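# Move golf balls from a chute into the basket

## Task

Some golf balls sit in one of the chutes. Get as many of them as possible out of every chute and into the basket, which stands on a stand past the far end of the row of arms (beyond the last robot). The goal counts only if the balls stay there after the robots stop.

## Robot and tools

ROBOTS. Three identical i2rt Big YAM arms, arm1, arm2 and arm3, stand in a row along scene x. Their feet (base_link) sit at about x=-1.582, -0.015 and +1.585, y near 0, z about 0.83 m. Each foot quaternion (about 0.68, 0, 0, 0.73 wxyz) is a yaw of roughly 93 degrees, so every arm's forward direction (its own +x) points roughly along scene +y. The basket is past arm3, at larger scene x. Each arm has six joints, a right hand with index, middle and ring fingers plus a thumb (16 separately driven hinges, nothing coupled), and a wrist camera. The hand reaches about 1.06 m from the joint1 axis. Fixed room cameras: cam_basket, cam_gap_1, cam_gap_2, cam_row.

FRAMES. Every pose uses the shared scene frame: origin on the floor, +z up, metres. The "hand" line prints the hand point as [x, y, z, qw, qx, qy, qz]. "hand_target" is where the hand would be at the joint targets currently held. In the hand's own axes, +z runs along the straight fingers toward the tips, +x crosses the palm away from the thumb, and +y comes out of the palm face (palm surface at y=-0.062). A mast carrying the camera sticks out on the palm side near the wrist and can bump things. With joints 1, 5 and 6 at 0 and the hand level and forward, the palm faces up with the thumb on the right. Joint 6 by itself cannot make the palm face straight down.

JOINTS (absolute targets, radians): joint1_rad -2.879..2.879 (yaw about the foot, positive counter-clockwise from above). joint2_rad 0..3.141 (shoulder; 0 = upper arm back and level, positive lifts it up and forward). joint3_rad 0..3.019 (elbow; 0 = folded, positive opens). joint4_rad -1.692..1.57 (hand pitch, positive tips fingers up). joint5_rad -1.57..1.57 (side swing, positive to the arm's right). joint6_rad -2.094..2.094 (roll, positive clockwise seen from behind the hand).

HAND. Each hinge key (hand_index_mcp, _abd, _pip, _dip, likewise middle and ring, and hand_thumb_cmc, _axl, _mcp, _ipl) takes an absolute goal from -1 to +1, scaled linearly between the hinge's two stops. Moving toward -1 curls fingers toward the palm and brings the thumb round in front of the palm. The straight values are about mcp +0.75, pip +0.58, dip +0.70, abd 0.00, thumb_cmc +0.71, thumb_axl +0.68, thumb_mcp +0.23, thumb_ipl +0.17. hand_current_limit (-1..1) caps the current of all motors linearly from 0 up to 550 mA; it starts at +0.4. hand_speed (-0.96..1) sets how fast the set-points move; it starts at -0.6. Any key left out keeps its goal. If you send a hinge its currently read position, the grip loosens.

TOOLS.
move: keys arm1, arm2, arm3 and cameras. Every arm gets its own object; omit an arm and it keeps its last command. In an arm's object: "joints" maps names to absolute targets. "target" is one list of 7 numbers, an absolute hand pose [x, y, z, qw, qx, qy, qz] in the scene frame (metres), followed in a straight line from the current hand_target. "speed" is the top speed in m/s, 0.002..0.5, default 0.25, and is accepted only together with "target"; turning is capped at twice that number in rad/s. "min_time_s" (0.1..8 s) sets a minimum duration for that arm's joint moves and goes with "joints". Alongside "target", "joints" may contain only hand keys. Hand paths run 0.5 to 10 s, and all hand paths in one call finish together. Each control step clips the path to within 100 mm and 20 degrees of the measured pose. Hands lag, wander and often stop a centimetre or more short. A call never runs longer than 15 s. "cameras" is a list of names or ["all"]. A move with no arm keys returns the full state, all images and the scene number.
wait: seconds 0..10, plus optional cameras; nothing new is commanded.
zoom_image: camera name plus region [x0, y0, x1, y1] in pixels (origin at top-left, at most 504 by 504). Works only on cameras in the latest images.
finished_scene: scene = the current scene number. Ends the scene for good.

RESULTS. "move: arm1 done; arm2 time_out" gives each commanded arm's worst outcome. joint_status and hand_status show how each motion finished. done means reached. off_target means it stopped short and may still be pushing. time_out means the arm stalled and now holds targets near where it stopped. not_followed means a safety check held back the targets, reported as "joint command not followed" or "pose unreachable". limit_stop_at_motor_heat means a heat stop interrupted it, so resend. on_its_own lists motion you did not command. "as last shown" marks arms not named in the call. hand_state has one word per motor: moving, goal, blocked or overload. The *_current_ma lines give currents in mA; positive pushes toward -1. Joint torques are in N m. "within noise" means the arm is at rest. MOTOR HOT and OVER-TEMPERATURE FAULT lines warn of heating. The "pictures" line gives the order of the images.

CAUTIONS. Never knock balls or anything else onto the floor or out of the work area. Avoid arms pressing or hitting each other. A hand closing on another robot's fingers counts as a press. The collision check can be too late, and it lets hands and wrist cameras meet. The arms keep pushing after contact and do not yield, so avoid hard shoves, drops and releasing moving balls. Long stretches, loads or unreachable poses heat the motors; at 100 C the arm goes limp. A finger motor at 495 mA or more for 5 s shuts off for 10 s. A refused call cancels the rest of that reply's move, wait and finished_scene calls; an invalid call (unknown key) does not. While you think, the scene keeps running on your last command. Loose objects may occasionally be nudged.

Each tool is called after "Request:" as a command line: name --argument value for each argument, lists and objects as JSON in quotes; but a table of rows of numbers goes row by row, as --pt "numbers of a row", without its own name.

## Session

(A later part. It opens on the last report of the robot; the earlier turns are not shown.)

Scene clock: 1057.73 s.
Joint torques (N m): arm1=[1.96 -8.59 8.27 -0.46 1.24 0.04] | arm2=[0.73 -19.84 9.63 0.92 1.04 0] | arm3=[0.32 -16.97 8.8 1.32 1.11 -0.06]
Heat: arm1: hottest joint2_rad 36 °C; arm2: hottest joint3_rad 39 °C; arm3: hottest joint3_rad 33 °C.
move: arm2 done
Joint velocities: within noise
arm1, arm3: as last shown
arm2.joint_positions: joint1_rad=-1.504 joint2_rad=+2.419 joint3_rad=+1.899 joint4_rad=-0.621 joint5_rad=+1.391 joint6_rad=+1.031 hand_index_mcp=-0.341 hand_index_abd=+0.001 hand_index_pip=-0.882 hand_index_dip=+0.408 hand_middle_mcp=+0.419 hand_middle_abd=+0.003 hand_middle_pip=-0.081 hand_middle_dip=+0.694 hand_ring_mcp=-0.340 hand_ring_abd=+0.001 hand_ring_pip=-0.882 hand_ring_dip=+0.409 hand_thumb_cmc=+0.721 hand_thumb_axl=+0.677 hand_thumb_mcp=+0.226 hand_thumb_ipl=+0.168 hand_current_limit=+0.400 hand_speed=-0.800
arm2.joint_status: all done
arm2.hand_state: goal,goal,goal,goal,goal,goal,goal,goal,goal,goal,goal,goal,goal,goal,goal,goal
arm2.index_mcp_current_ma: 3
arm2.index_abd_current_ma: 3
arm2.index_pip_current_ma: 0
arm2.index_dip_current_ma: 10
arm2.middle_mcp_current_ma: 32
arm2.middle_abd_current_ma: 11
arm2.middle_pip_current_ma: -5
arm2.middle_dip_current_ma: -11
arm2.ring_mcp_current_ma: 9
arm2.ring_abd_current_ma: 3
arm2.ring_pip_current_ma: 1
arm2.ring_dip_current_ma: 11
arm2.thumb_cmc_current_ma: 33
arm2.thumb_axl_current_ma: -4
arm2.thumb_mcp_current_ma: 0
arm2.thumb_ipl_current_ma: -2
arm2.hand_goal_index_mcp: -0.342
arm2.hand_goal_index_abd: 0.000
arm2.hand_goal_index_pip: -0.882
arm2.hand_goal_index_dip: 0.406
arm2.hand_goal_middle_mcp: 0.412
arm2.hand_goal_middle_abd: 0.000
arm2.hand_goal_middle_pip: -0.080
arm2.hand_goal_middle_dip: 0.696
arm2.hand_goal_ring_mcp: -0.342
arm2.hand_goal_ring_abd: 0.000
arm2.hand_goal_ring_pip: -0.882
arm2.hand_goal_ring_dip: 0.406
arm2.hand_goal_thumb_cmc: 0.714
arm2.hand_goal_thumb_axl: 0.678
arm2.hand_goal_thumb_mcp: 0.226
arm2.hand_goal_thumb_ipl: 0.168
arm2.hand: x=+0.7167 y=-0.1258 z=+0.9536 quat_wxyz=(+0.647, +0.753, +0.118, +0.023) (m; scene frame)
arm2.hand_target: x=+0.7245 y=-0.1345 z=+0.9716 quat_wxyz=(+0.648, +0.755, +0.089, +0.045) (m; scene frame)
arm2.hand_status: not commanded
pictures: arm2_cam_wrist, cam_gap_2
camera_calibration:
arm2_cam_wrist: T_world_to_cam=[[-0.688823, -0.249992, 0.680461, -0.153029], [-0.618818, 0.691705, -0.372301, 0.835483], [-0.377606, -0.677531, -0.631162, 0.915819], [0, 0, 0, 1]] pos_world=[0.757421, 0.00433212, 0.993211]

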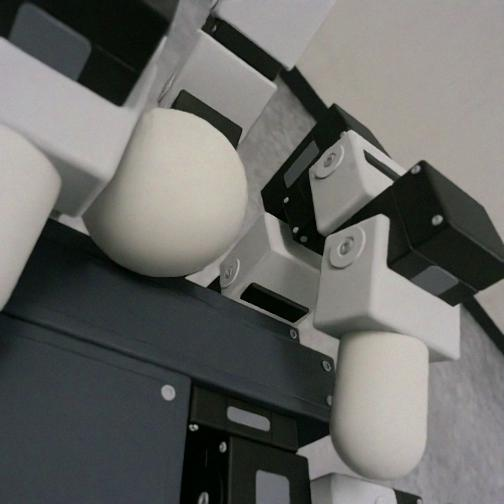

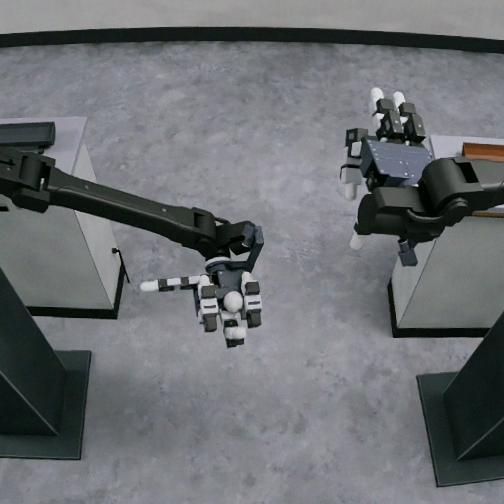

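Request:
move --arm2 '{"joints": {"joint6_rad": 1.235, "hand_middle_mcp": 0.55, "hand_middle_pip": -0.2}, "min_time_s": 2}' --cameras '["arm2_cam_wrist"]'

Scene clock: 1098.23 s.
Joint torques (N m): arm1=[1.96 -8.64 8.25 -0.46 1.24 0.03] | arm2=[0.67 -19.55 9.63 0.91 1.05 -0.02] | arm3=[0.26 -16.97 8.77 1.31 1.11 -0.06]
Heat: arm1: hottest joint2_rad 36 °C; arm2: hottest joint3_rad 40 °C; arm3: hottest joint3_rad 30 °C.
move: arm2 done
Joint velocities: within noise
arm1, arm3: as last shown
arm2.joint_positions: joint1_rad=-1.504 joint2_rad=+2.419 joint3_rad=+1.899 joint4_rad=-0.621 joint5_rad=+1.391 joint6_rad=+1.227 hand_index_mcp=-0.341 hand_index_abd=+0.001 hand_index_pip=-0.882 hand_index_dip=+0.408 hand_middle_mcp=+0.557 hand_middle_abd=+0.003 hand_middle_pip=-0.194 hand_middle_dip=+0.694 hand_ring_mcp=-0.340 hand_ring_abd=+0.001 hand_ring_pip=-0.882 hand_ring_dip=+0.409 hand_thumb_cmc=+0.721 hand_thumb_axl=+0.677 hand_thumb_mcp=+0.226 hand_thumb_ipl=+0.168 hand_current_limit=+0.400 hand_speed=-0.800
arm2.joint_status: all done
arm2.hand_state: goal,goal,goal,goal,goal,goal,goal,goal,goal,goal,goal,goal,goal,goal,goal,goal
arm2.index_mcp_current_ma: 3
arm2.index_abd_current_ma: 3
arm2.index_pip_current_ma: 0
arm2.index_dip_current_ma: 10
arm2.middle_mcp_current_ma: 32
arm2.middle_abd_current_ma: 11
arm2.middle_pip_current_ma: 27
arm2.middle_dip_current_ma: -11
arm2.ring_mcp_current_ma: 9
arm2.ring_abd_current_ma: 3
arm2.ring_pip_current_ma: 1
arm2.ring_dip_current_ma: 11
arm2.thumb_cmc_current_ma: 33
arm2.thumb_axl_current_ma: -4
arm2.thumb_mcp_current_ma: 0
arm2.thumb_ipl_current_ma: -2
arm2.hand_goal_index_mcp: -0.342
arm2.hand_goal_index_abd: 0.000
arm2.hand_goal_index_pip: -0.882
arm2.hand_goal_index_dip: 0.406
arm2.hand_goal_middle_mcp: 0.550
arm2.hand_goal_middle_abd: 0.000
arm2.hand_goal_middle_pip: -0.200
arm2.hand_goal_middle_dip: 0.696
arm2.hand_goal_ring_mcp: -0.342
arm2.hand_goal_ring_abd: 0.000
arm2.hand_goal_ring_pip: -0.882
arm2.hand_goal_ring_dip: 0.406
arm2.hand_goal_thumb_cmc: 0.714
arm2.hand_goal_thumb_axl: 0.678
arm2.hand_goal_thumb_mcp: 0.226
arm2.hand_goal_thumb_ipl: 0.168
arm2.hand: x=+0.7002 y=-0.1283 z=+0.9496 quat_wxyz=(+0.641, +0.761, +0.044, +0.086) (m; scene frame)
arm2.hand_target: x=+0.7082 y=-0.1367 z=+0.9664 quat_wxyz=(+0.641, +0.760, +0.015, +0.108) (m; scene frame)
arm2.hand_status: not commanded
pictures: arm2_cam_wrist
camera_calibration:
arm2_cam_wrist: T_world_to_cam=[[-0.811715, -0.248228, 0.528678, 0.0680627], [-0.517593, 0.725093, -0.454244, 0.83678], [-0.270585, -0.642357, -0.71705, 0.916467], [0, 0, 0, 1]] pos_world=[0.736341, -0.00114919, 1.00127]

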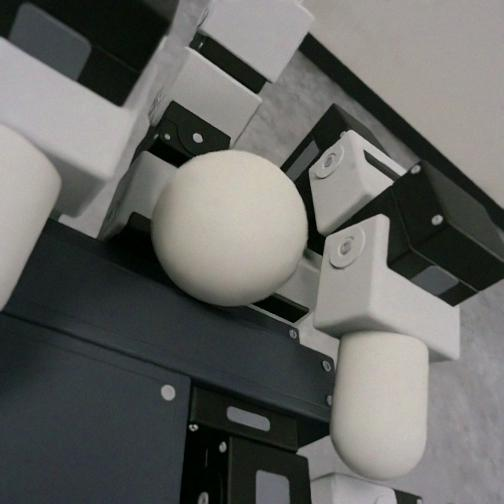

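Request:
move --arm2 '{"joints": {"joint2_rad": 2.495, "joint3_rad": 2.12, "joint4_rad": -0.72, "hand_ring_mcp": 0.75, "hand_ring_pip": 0.576, "hand_ring_dip": 0.696}, "min_time_s": 2}' --arm3 '{"joints": {"hand_index_mcp": -0.15, "hand_index_pip": 0.061, "hand_thumb_mcp": 0.281}}' --cameras '["arm2_cam_wrist", "cam_gap_2"]'

Request:
zoom_image --camera "cam_gap_2" --region '[180, 210, 290, 360]'

Scene clock: 1123.23 s.
Joint torques (N m): arm1=[1.96 -8.59 8.25 -0.43 1.24 0.03] | arm2=[0.67 -20.07 10.21 0.16 1.1 -0.06] | arm3=[0.26 -17.03 8.79 1.33 1.11 -0.06]
Heat: arm1: hottest joint2_rad 35 °C; arm2: hottest joint3_rad 39 °C; arm3: hottest joint3_rad 30 °C.
move: arm2 done; arm3 done
Joint velocities: within noise
arm1.joint_positions: joint1_rad=-0.013 joint2_rad=+1.165 joint3_rad=+0.999 joint4_rad=-1.409 joint5_rad=+1.510 joint6_rad=-1.541 hand_index_mcp=+0.042 hand_index_abd=-0.103 hand_index_pip=-0.416 hand_index_dip=+0.699 hand_middle_mcp=+0.745 hand_middle_abd=+0.000 hand_middle_pip=+0.576 hand_middle_dip=+0.696 hand_ring_mcp=+0.747 hand_ring_abd=+0.000 hand_ring_pip=+0.576 hand_ring_dip=+0.696 hand_thumb_cmc=-0.572 hand_thumb_axl=+0.677 hand_thumb_mcp=+0.202 hand_thumb_ipl=+0.170 hand_current_limit=+0.400 hand_speed=-0.400
arm1.joint_status: not commanded
arm1.hand_state: goal,goal,goal,goal,goal,goal,goal,goal,goal,goal,goal,goal,goal,goal,goal,goal
arm1.index_mcp_current_ma: -3
arm1.index_abd_current_ma: 0
arm1.index_pip_current_ma: 1
arm1.index_dip_current_ma: 1
arm1.middle_mcp_current_ma: -4
arm1.middle_abd_current_ma: 0
arm1.middle_pip_current_ma: 0
arm1.middle_dip_current_ma: 0
arm1.ring_mcp_current_ma: -3
arm1.ring_abd_current_ma: 0
arm1.ring_pip_current_ma: 0
arm1.ring_dip_current_ma: 0
arm1.thumb_cmc_current_ma: 0
arm1.thumb_axl_current_ma: 0
arm1.thumb_mcp_current_ma: 0
arm1.thumb_ipl_current_ma: 1
arm1.hand_goal_index_mcp: 0.050
arm1.hand_goal_index_abd: -0.106
arm1.hand_goal_index_pip: -0.420
arm1.hand_goal_index_dip: 0.696
arm1.hand_goal_middle_mcp: 0.754
arm1.hand_goal_middle_abd: 0.000
arm1.hand_goal_middle_pip: 0.576
arm1.hand_goal_middle_dip: 0.696
arm1.hand_goal_ring_mcp: 0.754
arm1.hand_goal_ring_abd: 0.000
arm1.hand_goal_ring_pip: 0.576
arm1.hand_goal_ring_dip: 0.696
arm1.hand_goal_thumb_cmc: -0.570
arm1.hand_goal_thumb_axl: 0.678
arm1.hand_goal_thumb_mcp: 0.200
arm1.hand_goal_thumb_ipl: 0.168
arm1.hand: x=-1.4384 y=+0.4468 z=+1.1081 quat_wxyz=(+0.506, -0.526, +0.500, -0.466) (m; scene frame)
arm1.hand_target: x=-1.4427 y=+0.4459 z=+1.1132 quat_wxyz=(+0.513, -0.525, +0.501, -0.459) (m; scene frame)
arm1.hand_status: not commanded
arm2.joint_positions: joint1_rad=-1.504 joint2_rad=+2.480 joint3_rad=+2.065 joint4_rad=-0.714 joint5_rad=+1.391 joint6_rad=+1.227 hand_index_mcp=-0.341 hand_index_abd=+0.001 hand_index_pip=-0.882 hand_index_dip=+0.408 hand_middle_mcp=+0.557 hand_middle_abd=+0.003 hand_middle_pip=-0.194 hand_middle_dip=+0.694 hand_ring_mcp=+0.759 hand_ring_abd=+0.001 hand_ring_pip=+0.576 hand_ring_dip=+0.693 hand_thumb_cmc=+0.721 hand_thumb_axl=+0.677 hand_thumb_mcp=+0.226 hand_thumb_ipl=+0.168 hand_current_limit=+0.400 hand_speed=-0.800
arm2.joint_status: all done
arm2.hand_state: goal,goal,goal,goal,goal,goal,goal,goal,goal,goal,goal,goal,goal,goal,goal,goal
arm2.index_mcp_current_ma: 3
arm2.index_abd_current_ma: 3
arm2.index_pip_current_ma: 0
arm2.index_dip_current_ma: 10
arm2.middle_mcp_current_ma: 34
arm2.middle_abd_current_ma: 11
arm2.middle_pip_current_ma: 27
arm2.middle_dip_current_ma: -11
arm2.ring_mcp_current_ma: 41
arm2.ring_abd_current_ma: 3
arm2.ring_pip_current_ma: -1
arm2.ring_dip_current_ma: -12
arm2.thumb_cmc_current_ma: 33
arm2.thumb_axl_current_ma: -4
arm2.thumb_mcp_current_ma: 0
arm2.thumb_ipl_current_ma: -2
arm2.hand_goal_index_mcp: -0.342
arm2.hand_goal_index_abd: 0.000
arm2.hand_goal_index_pip: -0.882
arm2.hand_goal_index_dip: 0.406
arm2.hand_goal_middle_mcp: 0.550
arm2.hand_goal_middle_abd: 0.000
arm2.hand_goal_middle_pip: -0.200
arm2.hand_goal_middle_dip: 0.696
arm2.hand_goal_ring_mcp: 0.750
arm2.hand_goal_ring_abd: 0.000
arm2.hand_goal_ring_pip: 0.576
arm2.hand_goal_ring_dip: 0.696
arm2.hand_goal_thumb_cmc: 0.714
arm2.hand_goal_thumb_axl: 0.678
arm2.hand_goal_thumb_mcp: 0.226
arm2.hand_goal_thumb_ipl: 0.168
arm2.hand: x=+0.7299 y=-0.1247 z=+0.9649 quat_wxyz=(+0.641, +0.761, +0.039, +0.091) (m; scene frame)
arm2.hand_target: x=+0.7368 y=-0.1337 z=+0.9743 quat_wxyz=(+0.641, +0.760, +0.020, +0.102) (m; scene frame)
arm2.hand_status: not commanded
arm3.joint_positions: joint1_rad=+1.646 joint2_rad=+1.712 joint3_rad=+1.752 joint4_rad=-1.312 joint5_rad=+1.498 joint6_rad=-1.591 hand_index_mcp=-0.150 hand_index_abd=-0.105 hand_index_pip=+0.060 hand_index_dip=+0.693 hand_middle_mcp=+0.974 hand_middle_abd=-0.001 hand_middle_pip=+0.575 hand_middle_dip=+0.696 hand_ring_mcp=+0.974 hand_ring_abd=-0.002 hand_ring_pip=+0.575 hand_ring_dip=+0.693 hand_thumb_cmc=-0.576 hand_thumb_axl=+0.677 hand_thumb_mcp=+0.283 hand_thumb_ipl=+0.168 hand_current_limit=+0.400 hand_speed=-0.600
arm3.joint_status: all done
arm3.hand_state: goal,goal,goal,goal,goal,goal,goal,goal,goal,goal,goal,goal,goal,goal,goal,goal
arm3.index_mcp_current_ma: 0
arm3.index_abd_current_ma: 0
arm3.index_pip_current_ma: -1
arm3.index_dip_current_ma: -1
arm3.middle_mcp_current_ma: -3
arm3.middle_abd_current_ma: 0
arm3.middle_pip_current_ma: 0
arm3.middle_dip_current_ma: 0
arm3.ring_mcp_current_ma: -3
arm3.ring_abd_current_ma: 0
arm3.ring_pip_current_ma: 0
arm3.ring_dip_current_ma: -1
arm3.thumb_cmc_current_ma: -3
arm3.thumb_axl_current_ma: 0
arm3.thumb_mcp_current_ma: 0
arm3.thumb_ipl_current_ma: 0
arm3.hand_goal_index_mcp: -0.150
arm3.hand_goal_index_abd: -0.106
arm3.hand_goal_index_pip: 0.062
arm3.hand_goal_index_dip: 0.696
arm3.hand_goal_middle_mcp: 0.980
arm3.hand_goal_middle_abd: 0.000
arm3.hand_goal_middle_pip: 0.576
arm3.hand_goal_middle_dip: 0.696
arm3.hand_goal_ring_mcp: 0.980
arm3.hand_goal_ring_abd: 0.000
arm3.hand_goal_ring_pip: 0.576
arm3.hand_goal_ring_dip: 0.696
arm3.hand_goal_thumb_cmc: -0.570
arm3.hand_goal_thumb_axl: 0.678
arm3.hand_goal_thumb_mcp: 0.282
arm3.hand_goal_thumb_ipl: 0.168
arm3.hand: x=+0.9722 y=+0.0048 z=+1.1790 quat_wxyz=(+0.665, -0.730, +0.039, +0.153) (m; scene frame)
arm3.hand_target: x=+0.9752 y=+0.0136 z=+1.1857 quat_wxyz=(+0.665, -0.729, +0.048, +0.154) (m; scene frame)
arm3.hand_status: not commanded
pictures: arm2_cam_wrist, cam_gap_2
camera_calibration:
arm2_cam_wrist: T_world_to_cam=[[-0.818513, -0.24894, 0.51775, 0.100444], [-0.511578, 0.725901, -0.459735, 0.857498], [-0.261389, -0.641168, -0.721512, 0.935484], [0, 0, 0, 1]] pos_world=[0.765417, 0.00234776, 1.01718]

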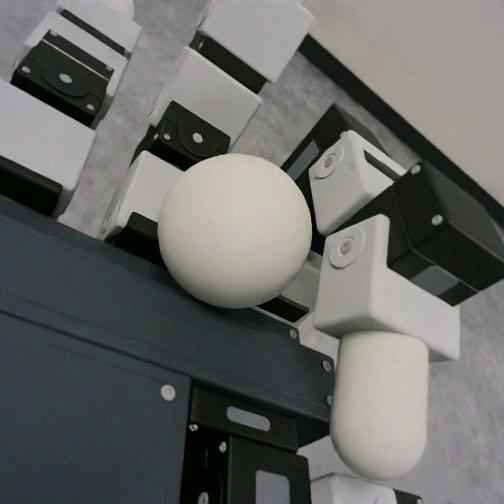

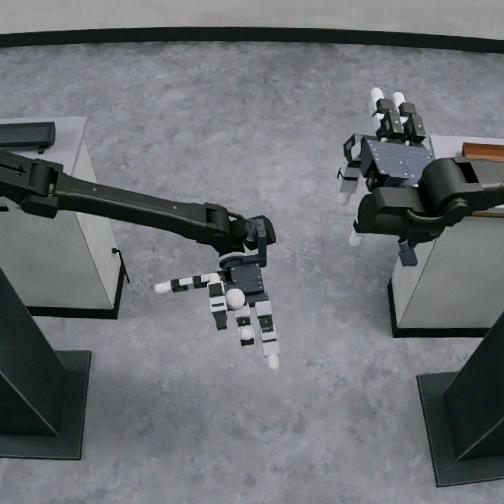

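Scaled by 3.360.

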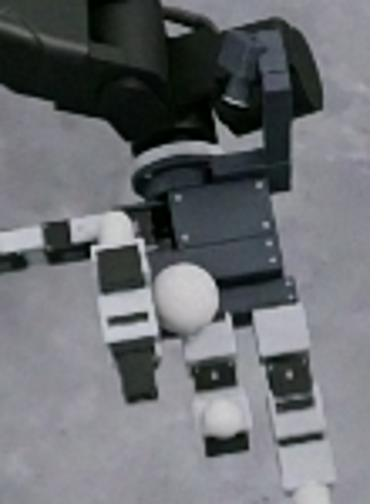

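Request:
move --arm3 '{"joints": {"joint1_rad": 1.635, "joint2_rad": 2.43, "joint3_rad": 2.76, "joint4_rad": -1.62, "joint5_rad": 1.5, "joint6_rad": -1.82}, "min_time_s": 3}' --cameras '["arm2_cam_wrist", "cam_gap_2"]'

Request:
zoom_image --camera "cam_gap_2" --region '[180, 180, 300, 340]'

Scene clock: 1144.33 s.
Joint torques (N m): arm1=[2.02 -8.64 8.29 -0.46 1.24 0.04] | arm2=[0.56 -19.55 10.29 0.18 1.09 -0.03] | arm3=[0.5 -22.65 12.37 0.43 1.13 -0.08]
Heat: arm1: hottest joint2_rad 35 °C; arm2: hottest joint3_rad 38 °C; arm3: hottest joint3_rad 30 °C.
move: arm3 done
Joint velocities: within noise
arm1, arm2: as last shown
arm3.joint_positions: joint1_rad=+1.646 joint2_rad=+2.410 joint3_rad=+2.711 joint4_rad=-1.612 joint5_rad=+1.498 joint6_rad=-1.811 hand_index_mcp=-0.151 hand_index_abd=-0.105 hand_index_pip=+0.060 hand_index_dip=+0.693 hand_middle_mcp=+0.973 hand_middle_abd=-0.001 hand_middle_pip=+0.575 hand_middle_dip=+0.696 hand_ring_mcp=+0.973 hand_ring_abd=-0.002 hand_ring_pip=+0.575 hand_ring_dip=+0.693 hand_thumb_cmc=-0.573 hand_thumb_axl=+0.677 hand_thumb_mcp=+0.283 hand_thumb_ipl=+0.168 hand_current_limit=+0.400 hand_speed=-0.600
arm3.joint_status: all done
arm3.hand_state: goal,goal,goal,goal,goal,goal,goal,goal,goal,goal,goal,goal,goal,goal,goal,goal
arm3.index_mcp_current_ma: 0
arm3.index_abd_current_ma: 0
arm3.index_pip_current_ma: -1
arm3.index_dip_current_ma: -1
arm3.middle_mcp_current_ma: -3
arm3.middle_abd_current_ma: 0
arm3.middle_pip_current_ma: 0
arm3.middle_dip_current_ma: 0
arm3.ring_mcp_current_ma: -3
arm3.ring_abd_current_ma: 0
arm3.ring_pip_current_ma: 0
arm3.ring_dip_current_ma: -1
arm3.thumb_cmc_current_ma: -1
arm3.thumb_axl_current_ma: 0
arm3.thumb_mcp_current_ma: 0
arm3.thumb_ipl_current_ma: 0
arm3.hand_goal_index_mcp: -0.150
arm3.hand_goal_index_abd: -0.106
arm3.hand_goal_index_pip: 0.062
arm3.hand_goal_index_dip: 0.696
arm3.hand_goal_middle_mcp: 0.980
arm3.hand_goal_middle_abd: 0.000
arm3.hand_goal_middle_pip: 0.576
arm3.hand_goal_middle_dip: 0.696
arm3.hand_goal_ring_mcp: 0.980
arm3.hand_goal_ring_abd: 0.000
arm3.hand_goal_ring_pip: 0.576
arm3.hand_goal_ring_dip: 0.696
arm3.hand_goal_thumb_cmc: -0.570
arm3.hand_goal_thumb_axl: 0.678
arm3.hand_goal_thumb_mcp: 0.282
arm3.hand_goal_thumb_ipl: 0.168
arm3.hand: x=+0.8084 y=-0.0204 z=+1.1045 quat_wxyz=(+0.679, -0.729, -0.054, +0.066) (m; scene frame)
arm3.hand_target: x=+0.8057 y=-0.0124 z=+1.1092 quat_wxyz=(+0.680, -0.729, -0.047, +0.066) (m; scene frame)
arm3.hand_status: not commanded
pictures: arm2_cam_wrist, cam_gap_2
camera_calibration:
arm2_cam_wrist: T_world_to_cam=[[-0.818513, -0.24894, 0.51775, 0.100444], [-0.511578, 0.725901, -0.459735, 0.857498], [-0.261389, -0.641168, -0.721512, 0.935484], [0, 0, 0, 1]] pos_world=[0.765417, 0.00234776, 1.01718]

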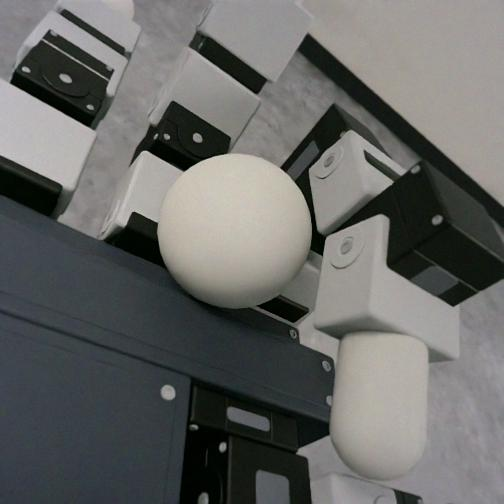

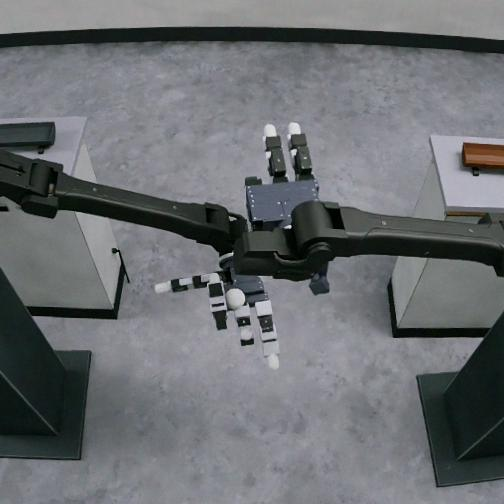

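Scaled by 3.150.

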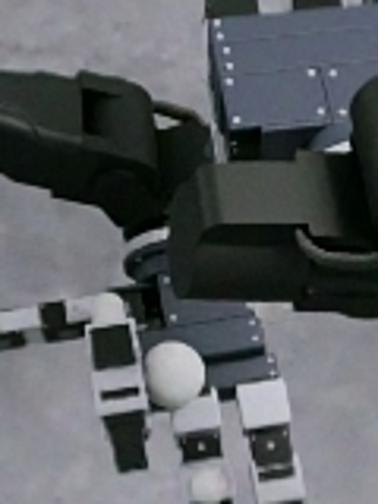

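Request:
move --arm2 '{"joints": {"joint2_rad": 2.77, "joint3_rad": 2.39, "joint4_rad": -0.72}, "min_time_s": 2.5}' --cameras '["arm2_cam_wrist"]'

Scene clock: 1161.30 s.
Joint torques (N m): arm1=[1.9 -8.47 8.28 -0.46 1.25 0.03] | arm2=[0.79 -21.01 10.24 0.1 1.12 -0.04] | arm3=[0.5 -22.65 12.4 0.43 1.13 -0.1]
Heat: arm1: hottest joint2_rad 35 °C; arm2: hottest joint3_rad 38 °C; arm3: hottest joint3_rad 31 °C.
move: arm2 done
Joint velocities: within noise
arm1, arm3: as last shown
arm2.joint_positions: joint1_rad=-1.504 joint2_rad=+2.759 joint3_rad=+2.336 joint4_rad=-0.714 joint5_rad=+1.391 joint6_rad=+1.227 hand_index_mcp=-0.341 hand_index_abd=+0.001 hand_index_pip=-0.882 hand_index_dip=+0.408 hand_middle_mcp=+0.557 hand_middle_abd=+0.003 hand_middle_pip=-0.194 hand_middle_dip=+0.694 hand_ring_mcp=+0.759 hand_ring_abd=+0.001 hand_ring_pip=+0.576 hand_ring_dip=+0.693 hand_thumb_cmc=+0.721 hand_thumb_axl=+0.677 hand_thumb_mcp=+0.226 hand_thumb_ipl=+0.168 hand_current_limit=+0.400 hand_speed=-0.800
arm2.joint_status: all done
arm2.hand_state: goal,goal,goal,goal,goal,goal,goal,goal,goal,goal,goal,goal,goal,goal,goal,goal
arm2.index_mcp_current_ma: 3
arm2.index_abd_current_ma: 3
arm2.index_pip_current_ma: 0
arm2.index_dip_current_ma: 10
arm2.middle_mcp_current_ma: 34
arm2.middle_abd_current_ma: 11
arm2.middle_pip_current_ma: 27
arm2.middle_dip_current_ma: -11
arm2.ring_mcp_current_ma: 41
arm2.ring_abd_current_ma: 3
arm2.ring_pip_current_ma: -1
arm2.ring_dip_current_ma: -12
arm2.thumb_cmc_current_ma: 33
arm2.thumb_axl_current_ma: -4
arm2.thumb_mcp_current_ma: 0
arm2.thumb_ipl_current_ma: -2
arm2.hand_goal_index_mcp: -0.342
arm2.hand_goal_index_abd: 0.000
arm2.hand_goal_index_pip: -0.882
arm2.hand_goal_index_dip: 0.406
arm2.hand_goal_middle_mcp: 0.550
arm2.hand_goal_middle_abd: 0.000
arm2.hand_goal_middle_pip: -0.200
arm2.hand_goal_middle_dip: 0.696
arm2.hand_goal_ring_mcp: 0.750
arm2.hand_goal_ring_abd: 0.000
arm2.hand_goal_ring_pip: 0.576
arm2.hand_goal_ring_dip: 0.696
arm2.hand_goal_thumb_cmc: 0.714
arm2.hand_goal_thumb_axl: 0.678
arm2.hand_goal_thumb_mcp: 0.226
arm2.hand_goal_thumb_ipl: 0.168
arm2.hand: x=+0.7630 y=-0.1209 z=+0.8607 quat_wxyz=(+0.641, +0.761, +0.042, +0.088) (m; scene frame)
arm2.hand_target: x=+0.7688 y=-0.1304 z=+0.8721 quat_wxyz=(+0.641, +0.761, +0.022, +0.100) (m; scene frame)
arm2.hand_status: not commanded
pictures: arm2_cam_wrist
camera_calibration:
arm2_cam_wrist: T_world_to_cam=[[-0.814348, -0.248516, 0.524478, 0.173535], [-0.515272, 0.725447, -0.456313, 0.823554], [-0.26708, -0.641847, -0.718819, 0.873366], [0, 0, 0, 1]] pos_world=[0.798931, 0.00624951, 0.912575]

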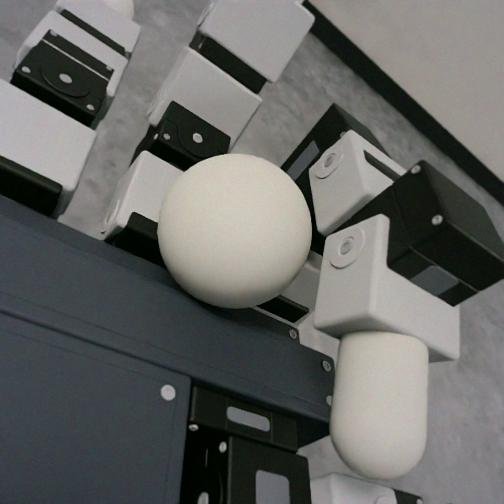

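Request:
move --arm2 '{"joints": {"joint2_rad": 2.855, "joint3_rad": 2.545, "joint4_rad": -0.80}, "min_time_s": 2}' --arm3 '{"joints": {"joint2_rad": 2.515, "joint3_rad": 2.60, "joint4_rad": -1.42, "joint6_rad": -1.80}, "min_time_s": 2}' --cameras '["arm2_cam_wrist", "cam_gap_2", "arm3_cam_wrist"]'

Request:
zoom_image --camera "cam_gap_2" --region '[180, 180, 320, 380]'

Scene clock: 1170.40 s.
Joint torques (N m): arm1=[2.02 -8.59 8.25 -0.44 1.25 0.03] | arm2=[0.73 -21.42 10.51 0.09 1.13 -0.05] | arm3=[0.56 -23.53 8.76 1.17 1.13 0.07]
Heat: arm1: hottest joint2_rad 35 °C; arm2: hottest joint3_rad 39 °C; arm3: hottest joint3_rad 31 °C.
move: arm2 done; arm3 done
Joint velocities: within noise
arm1: as last shown
arm2.joint_positions: joint1_rad=-1.504 joint2_rad=+2.840 joint3_rad=+2.489 joint4_rad=-0.794 joint5_rad=+1.391 joint6_rad=+1.227 hand_index_mcp=-0.341 hand_index_abd=+0.001 hand_index_pip=-0.882 hand_index_dip=+0.408 hand_middle_mcp=+0.557 hand_middle_abd=+0.003 hand_middle_pip=-0.194 hand_middle_dip=+0.694 hand_ring_mcp=+0.759 hand_ring_abd=+0.001 hand_ring_pip=+0.576 hand_ring_dip=+0.693 hand_thumb_cmc=+0.721 hand_thumb_axl=+0.677 hand_thumb_mcp=+0.226 hand_thumb_ipl=+0.168 hand_current_limit=+0.400 hand_speed=-0.800
arm2.joint_status: all done
arm2.hand_state: goal,goal,goal,goal,goal,goal,goal,goal,goal,goal,goal,goal,goal,goal,goal,goal
arm2.index_mcp_current_ma: 3
arm2.index_abd_current_ma: 3
arm2.index_pip_current_ma: 0
arm2.index_dip_current_ma: 10
arm2.middle_mcp_current_ma: 34
arm2.middle_abd_current_ma: 11
arm2.middle_pip_current_ma: 27
arm2.middle_dip_current_ma: -11
arm2.ring_mcp_current_ma: 41
arm2.ring_abd_current_ma: 3
arm2.ring_pip_current_ma: -1
arm2.ring_dip_current_ma: -12
arm2.thumb_cmc_current_ma: 33
arm2.thumb_axl_current_ma: -4
arm2.thumb_mcp_current_ma: 0
arm2.thumb_ipl_current_ma: -2
arm2.hand_goal_index_mcp: -0.342
arm2.hand_goal_index_abd: 0.000
arm2.hand_goal_index_pip: -0.882
arm2.hand_goal_index_dip: 0.406
arm2.hand_goal_middle_mcp: 0.550
arm2.hand_goal_middle_abd: 0.000
arm2.hand_goal_middle_pip: -0.200
arm2.hand_goal_middle_dip: 0.696
arm2.hand_goal_ring_mcp: 0.750
arm2.hand_goal_ring_abd: 0.000
arm2.hand_goal_ring_pip: 0.576
arm2.hand_goal_ring_dip: 0.696
arm2.hand_goal_thumb_cmc: 0.714
arm2.hand_goal_thumb_axl: 0.678
arm2.hand_goal_thumb_mcp: 0.226
arm2.hand_goal_thumb_ipl: 0.168
arm2.hand: x=+0.7782 y=-0.1191 z=+0.8552 quat_wxyz=(+0.641, +0.761, +0.044, +0.085) (m; scene frame)
arm2.hand_target: x=+0.7825 y=-0.1290 z=+0.8650 quat_wxyz=(+0.641, +0.761, +0.025, +0.097) (m; scene frame)
arm2.hand_status: not commanded
arm3.joint_positions: joint1_rad=+1.646 joint2_rad=+2.493 joint3_rad=+2.601 joint4_rad=-1.431 joint5_rad=+1.498 joint6_rad=-1.809 hand_index_mcp=-0.151 hand_index_abd=-0.105 hand_index_pip=+0.060 hand_index_dip=+0.693 hand_middle_mcp=+0.973 hand_middle_abd=-0.001 hand_middle_pip=+0.575 hand_middle_dip=+0.696 hand_ring_mcp=+0.973 hand_ring_abd=-0.002 hand_ring_pip=+0.575 hand_ring_dip=+0.693 hand_thumb_cmc=-0.573 hand_thumb_axl=+0.677 hand_thumb_mcp=+0.283 hand_thumb_ipl=+0.168 hand_current_limit=+0.400 hand_speed=-0.600
arm3.joint_status: all done
arm3.hand_state: goal,goal,goal,goal,goal,goal,goal,goal,goal,goal,goal,goal,goal,goal,goal,goal
arm3.index_mcp_current_ma: 0
arm3.index_abd_current_ma: 0
arm3.index_pip_current_ma: -1
arm3.index_dip_current_ma: -1
arm3.middle_mcp_current_ma: -3
arm3.middle_abd_current_ma: 0
arm3.middle_pip_current_ma: 0
arm3.middle_dip_current_ma: 0
arm3.ring_mcp_current_ma: -3
arm3.ring_abd_current_ma: 0
arm3.ring_pip_current_ma: 0
arm3.ring_dip_current_ma: -1
arm3.thumb_cmc_current_ma: -1
arm3.thumb_axl_current_ma: 0
arm3.thumb_mcp_current_ma: 0
arm3.thumb_ipl_current_ma: 0
arm3.hand_goal_index_mcp: -0.150
arm3.hand_goal_index_abd: -0.106
arm3.hand_goal_index_pip: 0.062
arm3.hand_goal_index_dip: 0.696
arm3.hand_goal_middle_mcp: 0.980
arm3.hand_goal_middle_abd: 0.000
arm3.hand_goal_middle_pip: 0.576
arm3.hand_goal_middle_dip: 0.696
arm3.hand_goal_ring_mcp: 0.980
arm3.hand_goal_ring_abd: 0.000
arm3.hand_goal_ring_pip: 0.576
arm3.hand_goal_ring_dip: 0.696
arm3.hand_goal_thumb_cmc: -0.570
arm3.hand_goal_thumb_axl: 0.678
arm3.hand_goal_thumb_mcp: 0.282
arm3.hand_goal_thumb_ipl: 0.168
arm3.hand: x=+0.7800 y=-0.0248 z=+1.0040 quat_wxyz=(+0.679, -0.729, -0.058, +0.061) (m; scene frame)
arm3.hand_target: x=+0.7772 y=-0.0164 z=+0.9876 quat_wxyz=(+0.680, -0.729, -0.055, +0.057) (m; scene frame)
arm3.hand_status: not commanded
pictures: arm2_cam_wrist, arm3_cam_wrist, cam_gap_2
camera_calibration:
arm2_cam_wrist: T_world_to_cam=[[-0.810203, -0.247958, 0.531119, 0.180395], [-0.518798, 0.72507, -0.452903, 0.827382], [-0.272798, -0.642487, -0.716095, 0.876641], [0, 0, 0, 1]] pos_world=[0.814546, 0.00805121, 0.906671]
arm3_cam_wrist: T_world_to_cam=[[-0.780798, -0.182097, -0.597658, 1.237], [-0.270412, -0.763853, 0.586008, -0.445197], [-0.563233, 0.619168, 0.547174, 0.0293939], [0, 0, 0, 1]] pos_world=[0.862018, -0.133011, 0.984109]

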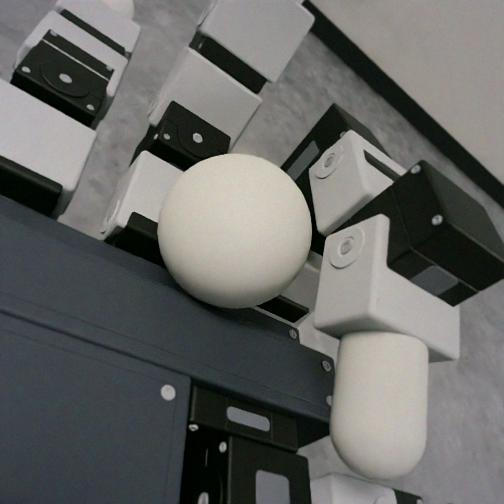

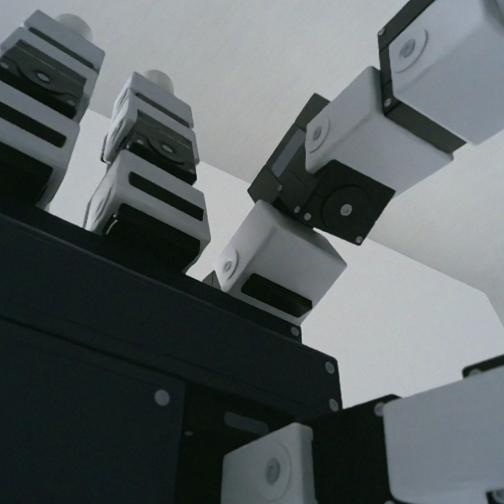

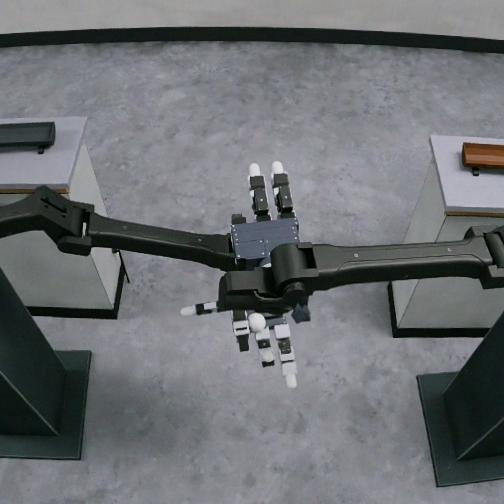

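Scaled by 2.520.

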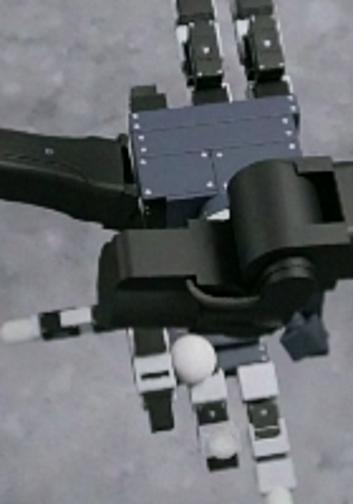

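Request:
move --arm2 '{"joints": {"joint5_rad": 1.53, "joint2_rad": 2.73, "joint4_rad": -0.89, "hand_middle_mcp": 0.62, "hand_middle_pip": -0.25}, "min_time_s": 2}' --arm3 '{"joints": {"joint4_rad": -1.40, "joint6_rad": -1.76}}' --cameras '["arm2_cam_wrist", "cam_gap_2"]'

Scene clock: 1187.20 s.
Joint torques (N m): arm1=[1.96 -8.59 8.23 -0.42 1.24 0.03] | arm2=[0.73 -25.99 10.59 0.09 1.22 -0.03] | arm3=[0.5 -23.59 8.76 1.21 1.12 0.09]
Heat: arm1: hottest joint2_rad 35 °C; arm2: hottest joint3_rad 40 °C; arm3: hottest joint3_rad 31 °C.
move: arm2 done; arm3 done
Joint velocities: within noise
arm1: as last shown
arm2.joint_positions: joint1_rad=-1.504 joint2_rad=+2.780 joint3_rad=+2.489 joint4_rad=-0.884 joint5_rad=+1.526 joint6_rad=+1.227 hand_index_mcp=-0.341 hand_index_abd=+0.001 hand_index_pip=-0.882 hand_index_dip=+0.408 hand_middle_mcp=+0.627 hand_middle_abd=+0.003 hand_middle_pip=-0.244 hand_middle_dip=+0.694 hand_ring_mcp=+0.759 hand_ring_abd=+0.001 hand_ring_pip=+0.576 hand_ring_dip=+0.693 hand_thumb_cmc=+0.721 hand_thumb_axl=+0.677 hand_thumb_mcp=+0.226 hand_thumb_ipl=+0.168 hand_current_limit=+0.400 hand_speed=-0.800
arm2.joint_status: all done
arm2.hand_state: goal,goal,goal,goal,goal,goal,goal,goal,goal,goal,goal,goal,goal,goal,goal,goal
arm2.index_mcp_current_ma: 3
arm2.index_abd_current_ma: 3
arm2.index_pip_current_ma: 0
arm2.index_dip_current_ma: 10
arm2.middle_mcp_current_ma: 33
arm2.middle_abd_current_ma: 11
arm2.middle_pip_current_ma: 25
arm2.middle_dip_current_ma: -10
arm2.ring_mcp_current_ma: 43
arm2.ring_abd_current_ma: 3
arm2.ring_pip_current_ma: -1
arm2.ring_dip_current_ma: -12
arm2.thumb_cmc_current_ma: 33
arm2.thumb_axl_current_ma: -4
arm2.thumb_mcp_current_ma: 0
arm2.thumb_ipl_current_ma: -2
arm2.hand_goal_index_mcp: -0.342
arm2.hand_goal_index_abd: 0.000
arm2.hand_goal_index_pip: -0.882
arm2.hand_goal_index_dip: 0.406
arm2.hand_goal_middle_mcp: 0.620
arm2.hand_goal_middle_abd: 0.000
arm2.hand_goal_middle_pip: -0.250
arm2.hand_goal_middle_dip: 0.696
arm2.hand_goal_ring_mcp: 0.750
arm2.hand_goal_ring_abd: 0.000
arm2.hand_goal_ring_pip: 0.576
arm2.hand_goal_ring_dip: 0.696
arm2.hand_goal_thumb_cmc: 0.714
arm2.hand_goal_thumb_axl: 0.678
arm2.hand_goal_thumb_mcp: 0.226
arm2.hand_goal_thumb_ipl: 0.168
arm2.hand: x=+0.7719 y=-0.1106 z=+0.9219 quat_wxyz=(+0.690, +0.721, +0.035, +0.060) (m; scene frame)
arm2.hand_target: x=+0.7753 y=-0.1202 z=+0.9808 quat_wxyz=(+0.688, +0.719, -0.008, +0.093) (m; scene frame)
arm2.hand_status: not commanded
arm3.joint_positions: joint1_rad=+1.646 joint2_rad=+2.493 joint3_rad=+2.601 joint4_rad=-1.412 joint5_rad=+1.498 joint6_rad=-1.769 hand_index_mcp=-0.151 hand_index_abd=-0.105 hand_index_pip=+0.060 hand_index_dip=+0.693 hand_middle_mcp=+0.973 hand_middle_abd=-0.001 hand_middle_pip=+0.575 hand_middle_dip=+0.696 hand_ring_mcp=+0.973 hand_ring_abd=-0.002 hand_ring_pip=+0.575 hand_ring_dip=+0.693 hand_thumb_cmc=-0.573 hand_thumb_axl=+0.677 hand_thumb_mcp=+0.283 hand_thumb_ipl=+0.168 hand_current_limit=+0.400 hand_speed=-0.600
arm3.joint_status: all done
arm3.hand_state: goal,goal,goal,goal,goal,goal,goal,goal,goal,goal,goal,goal,goal,goal,goal,goal
arm3.index_mcp_current_ma: 0
arm3.index_abd_current_ma: 0
arm3.index_pip_current_ma: -1
arm3.index_dip_current_ma: -1
arm3.middle_mcp_current_ma: -3
arm3.middle_abd_current_ma: 0
arm3.middle_pip_current_ma: 0
arm3.middle_dip_current_ma: 0
arm3.ring_mcp_current_ma: -3
arm3.ring_abd_current_ma: 0
arm3.ring_pip_current_ma: 0
arm3.ring_dip_current_ma: -1
arm3.thumb_cmc_current_ma: -1
arm3.thumb_axl_current_ma: 0
arm3.thumb_mcp_current_ma: 0
arm3.thumb_ipl_current_ma: 0
arm3.hand_goal_index_mcp: -0.150
arm3.hand_goal_index_abd: -0.106
arm3.hand_goal_index_pip: 0.062
arm3.hand_goal_index_dip: 0.696
arm3.hand_goal_middle_mcp: 0.980
arm3.hand_goal_middle_abd: 0.000
arm3.hand_goal_middle_pip: 0.576
arm3.hand_goal_middle_dip: 0.696
arm3.hand_goal_ring_mcp: 0.980
arm3.hand_goal_ring_abd: 0.000
arm3.hand_goal_ring_pip: 0.576
arm3.hand_goal_ring_dip: 0.696
arm3.hand_goal_thumb_cmc: -0.570
arm3.hand_goal_thumb_axl: 0.678
arm3.hand_goal_thumb_mcp: 0.282
arm3.hand_goal_thumb_ipl: 0.168
arm3.hand: x=+0.7734 y=-0.0258 z=+1.0060 quat_wxyz=(+0.677, -0.730, -0.037, +0.082) (m; scene frame)
arm3.hand_target: x=+0.7705 y=-0.0174 z=+0.9896 quat_wxyz=(+0.678, -0.730, -0.033, +0.077) (m; scene frame)
arm3.hand_status: not commanded
pictures: arm2_cam_wrist, cam_gap_2
camera_calibration:
arm2_cam_wrist: T_world_to_cam=[[-0.811753, -0.135847, 0.567982, 0.12161], [-0.489581, 0.688518, -0.535027, 0.897311], [-0.318384, -0.712383, -0.625414, 0.872067], [0, 0, 0, 1]] pos_world=[0.815675, 0.0199515, 0.956416]

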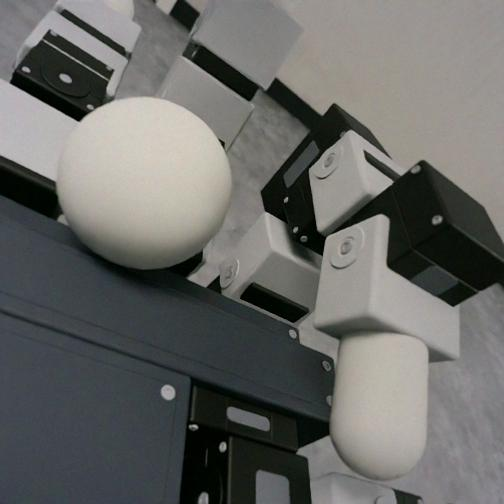

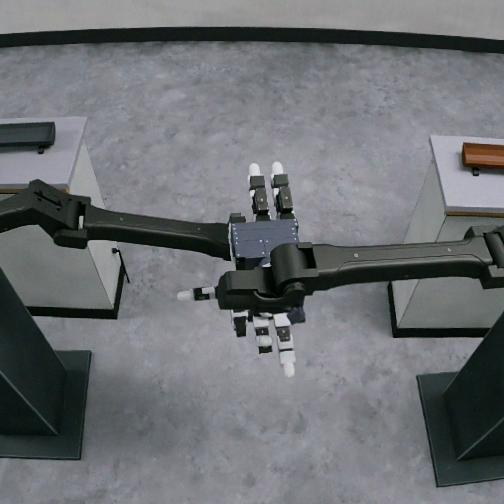

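Request:
move --arm2 '{"joints": {"joint6_rad": 1.42}, "min_time_s": 4}' --cameras '["arm2_cam_wrist"]'

Scene clock: 1209.67 s.
Joint torques (N m): arm1=[2.02 -8.59 8.28 -0.42 1.24 0.03] | arm2=[0.97 -26.34 10.63 0.06 1.2 -0.04] | arm3=[0.62 -23.71 8.79 1.22 1.12 0.09]
Heat: arm1: hottest joint2_rad 35 °C; arm2: hottest joint3_rad 40 °C; arm3: hottest joint3_rad 31 °C.
move: arm2 done
Joint velocities: within noise
arm1, arm3: as last shown
arm2.joint_positions: joint1_rad=-1.504 joint2_rad=+2.780 joint3_rad=+2.489 joint4_rad=-0.884 joint5_rad=+1.526 joint6_rad=+1.411 hand_index_mcp=-0.341 hand_index_abd=+0.001 hand_index_pip=-0.882 hand_index_dip=+0.408 hand_middle_mcp=+0.627 hand_middle_abd=+0.003 hand_middle_pip=-0.244 hand_middle_dip=+0.694 hand_ring_mcp=+0.759 hand_ring_abd=+0.001 hand_ring_pip=+0.576 hand_ring_dip=+0.693 hand_thumb_cmc=+0.721 hand_thumb_axl=+0.677 hand_thumb_mcp=+0.226 hand_thumb_ipl=+0.168 hand_current_limit=+0.400 hand_speed=-0.800
arm2.joint_status: all done
arm2.hand_state: goal,goal,goal,goal,goal,goal,goal,goal,goal,goal,goal,goal,goal,goal,goal,goal
arm2.index_mcp_current_ma: 3
arm2.index_abd_current_ma: 3
arm2.index_pip_current_ma: 0
arm2.index_dip_current_ma: 10
arm2.middle_mcp_current_ma: 34
arm2.middle_abd_current_ma: 11
arm2.middle_pip_current_ma: 25
arm2.middle_dip_current_ma: -10
arm2.ring_mcp_current_ma: 44
arm2.ring_abd_current_ma: 3
arm2.ring_pip_current_ma: 0
arm2.ring_dip_current_ma: -12
arm2.thumb_cmc_current_ma: 34
arm2.thumb_axl_current_ma: -4
arm2.thumb_mcp_current_ma: 0
arm2.thumb_ipl_current_ma: -2
arm2.hand_goal_index_mcp: -0.342
arm2.hand_goal_index_abd: 0.000
arm2.hand_goal_index_pip: -0.882
arm2.hand_goal_index_dip: 0.406
arm2.hand_goal_middle_mcp: 0.620
arm2.hand_goal_middle_abd: 0.000
arm2.hand_goal_middle_pip: -0.250
arm2.hand_goal_middle_dip: 0.696
arm2.hand_goal_ring_mcp: 0.750
arm2.hand_goal_ring_abd: 0.000
arm2.hand_goal_ring_pip: 0.576
arm2.hand_goal_ring_dip: 0.696
arm2.hand_goal_thumb_cmc: 0.714
arm2.hand_goal_thumb_axl: 0.678
arm2.hand_goal_thumb_mcp: 0.226
arm2.hand_goal_thumb_ipl: 0.168
arm2.hand: x=+0.7571 y=-0.1124 z=+0.9159 quat_wxyz=(+0.682, +0.721, -0.031, +0.123) (m; scene frame)
arm2.hand_target: x=+0.7610 y=-0.1217 z=+0.9730 quat_wxyz=(+0.677, +0.716, -0.075, +0.156) (m; scene frame)
arm2.hand_status: not commanded
pictures: arm2_cam_wrist
camera_calibration:
arm2_cam_wrist: T_world_to_cam=[[-0.901808, -0.141167, 0.40843, 0.326479], [-0.381019, 0.705661, -0.597384, 0.864862], [-0.203882, -0.694345, -0.690158, 0.836932], [0, 0, 0, 1]] pos_world=[0.794586, 0.0169083, 0.960926]

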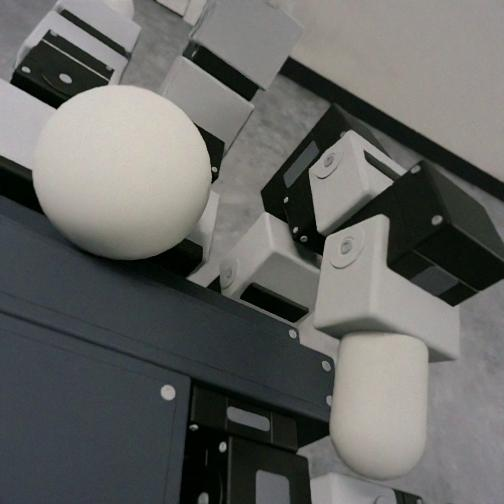

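Request:
move --arm2 '{"joints": {"joint6_rad": 1.64}, "min_time_s": 3}' --cameras '["arm2_cam_wrist", "cam_gap_2"]'

Request:
zoom_image --camera "cam_gap_2" --region '[180, 220, 320, 380]'

Scene clock: 1232.50 s.
Joint torques (N m): arm1=[2.02 -8.59 8.27 -0.44 1.24 0.03] | arm2=[0.91 -26.23 10.5 0.06 1.19 -0.07] | arm3=[0.56 -23.65 8.76 1.22 1.13 0.09]
Heat: arm1: hottest joint2_rad 35 °C; arm2: hottest joint2_rad 41 °C; arm3: hottest joint3_rad 31 °C.
move: arm2 done
Joint velocities: within noise
arm1, arm3: as last shown
arm2.joint_positions: joint1_rad=-1.504 joint2_rad=+2.780 joint3_rad=+2.489 joint4_rad=-0.884 joint5_rad=+1.526 joint6_rad=+1.633 hand_index_mcp=-0.341 hand_index_abd=+0.001 hand_index_pip=-0.882 hand_index_dip=+0.408 hand_middle_mcp=+0.627 hand_middle_abd=+0.003 hand_middle_pip=-0.245 hand_middle_dip=+0.694 hand_ring_mcp=+0.759 hand_ring_abd=+0.001 hand_ring_pip=+0.576 hand_ring_dip=+0.693 hand_thumb_cmc=+0.722 hand_thumb_axl=+0.677 hand_thumb_mcp=+0.226 hand_thumb_ipl=+0.168 hand_current_limit=+0.400 hand_speed=-0.800
arm2.joint_status: all done
arm2.hand_state: goal,goal,goal,goal,goal,goal,goal,goal,goal,goal,goal,goal,goal,goal,goal,goal
arm2.index_mcp_current_ma: 4
arm2.index_abd_current_ma: 3
arm2.index_pip_current_ma: 0
arm2.index_dip_current_ma: 10
arm2.middle_mcp_current_ma: 36
arm2.middle_abd_current_ma: 11
arm2.middle_pip_current_ma: 24
arm2.middle_dip_current_ma: -10
arm2.ring_mcp_current_ma: 46
arm2.ring_abd_current_ma: 3
arm2.ring_pip_current_ma: 0
arm2.ring_dip_current_ma: -11
arm2.thumb_cmc_current_ma: 35
arm2.thumb_axl_current_ma: -4
arm2.thumb_mcp_current_ma: 0
arm2.thumb_ipl_current_ma: -2
arm2.hand_goal_index_mcp: -0.342
arm2.hand_goal_index_abd: 0.000
arm2.hand_goal_index_pip: -0.882
arm2.hand_goal_index_dip: 0.406
arm2.hand_goal_middle_mcp: 0.620
arm2.hand_goal_middle_abd: 0.000
arm2.hand_goal_middle_pip: -0.250
arm2.hand_goal_middle_dip: 0.696
arm2.hand_goal_ring_mcp: 0.750
arm2.hand_goal_ring_abd: 0.000
arm2.hand_goal_ring_pip: 0.576
arm2.hand_goal_ring_dip: 0.696
arm2.hand_goal_thumb_cmc: 0.714
arm2.hand_goal_thumb_axl: 0.678
arm2.hand_goal_thumb_mcp: 0.226
arm2.hand_goal_thumb_ipl: 0.168
arm2.hand: x=+0.7410 y=-0.1141 z=+0.9050 quat_wxyz=(+0.664, +0.713, -0.111, +0.197) (m; scene frame)
arm2.hand_target: x=+0.7463 y=-0.1231 z=+0.9606 quat_wxyz=(+0.655, +0.703, -0.153, +0.230) (m; scene frame)
arm2.hand_status: not commanded
pictures: arm2_cam_wrist, cam_gap_2
camera_calibration:
arm2_cam_wrist: T_world_to_cam=[[-0.97001, -0.141506, 0.197629, 0.557435], [-0.23734, 0.726844, -0.644491, 0.792029], [-0.0524459, -0.672067, -0.73863, 0.759236], [0, 0, 0, 1]] pos_world=[0.768516, 0.0134564, 0.961085]

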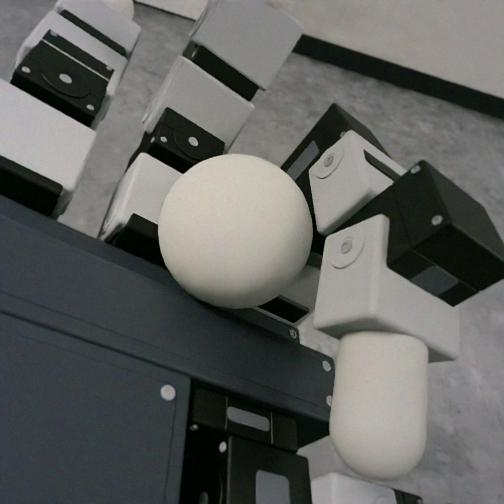

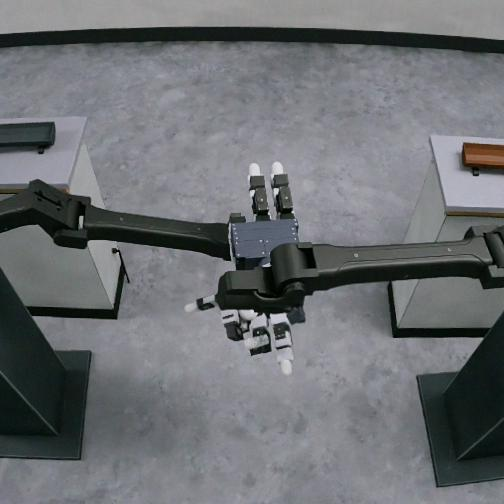

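Scaled by 3.150.

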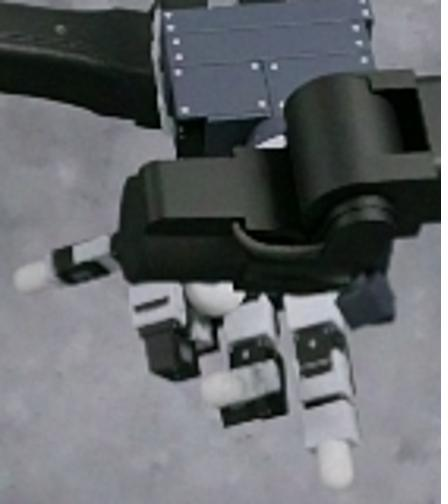

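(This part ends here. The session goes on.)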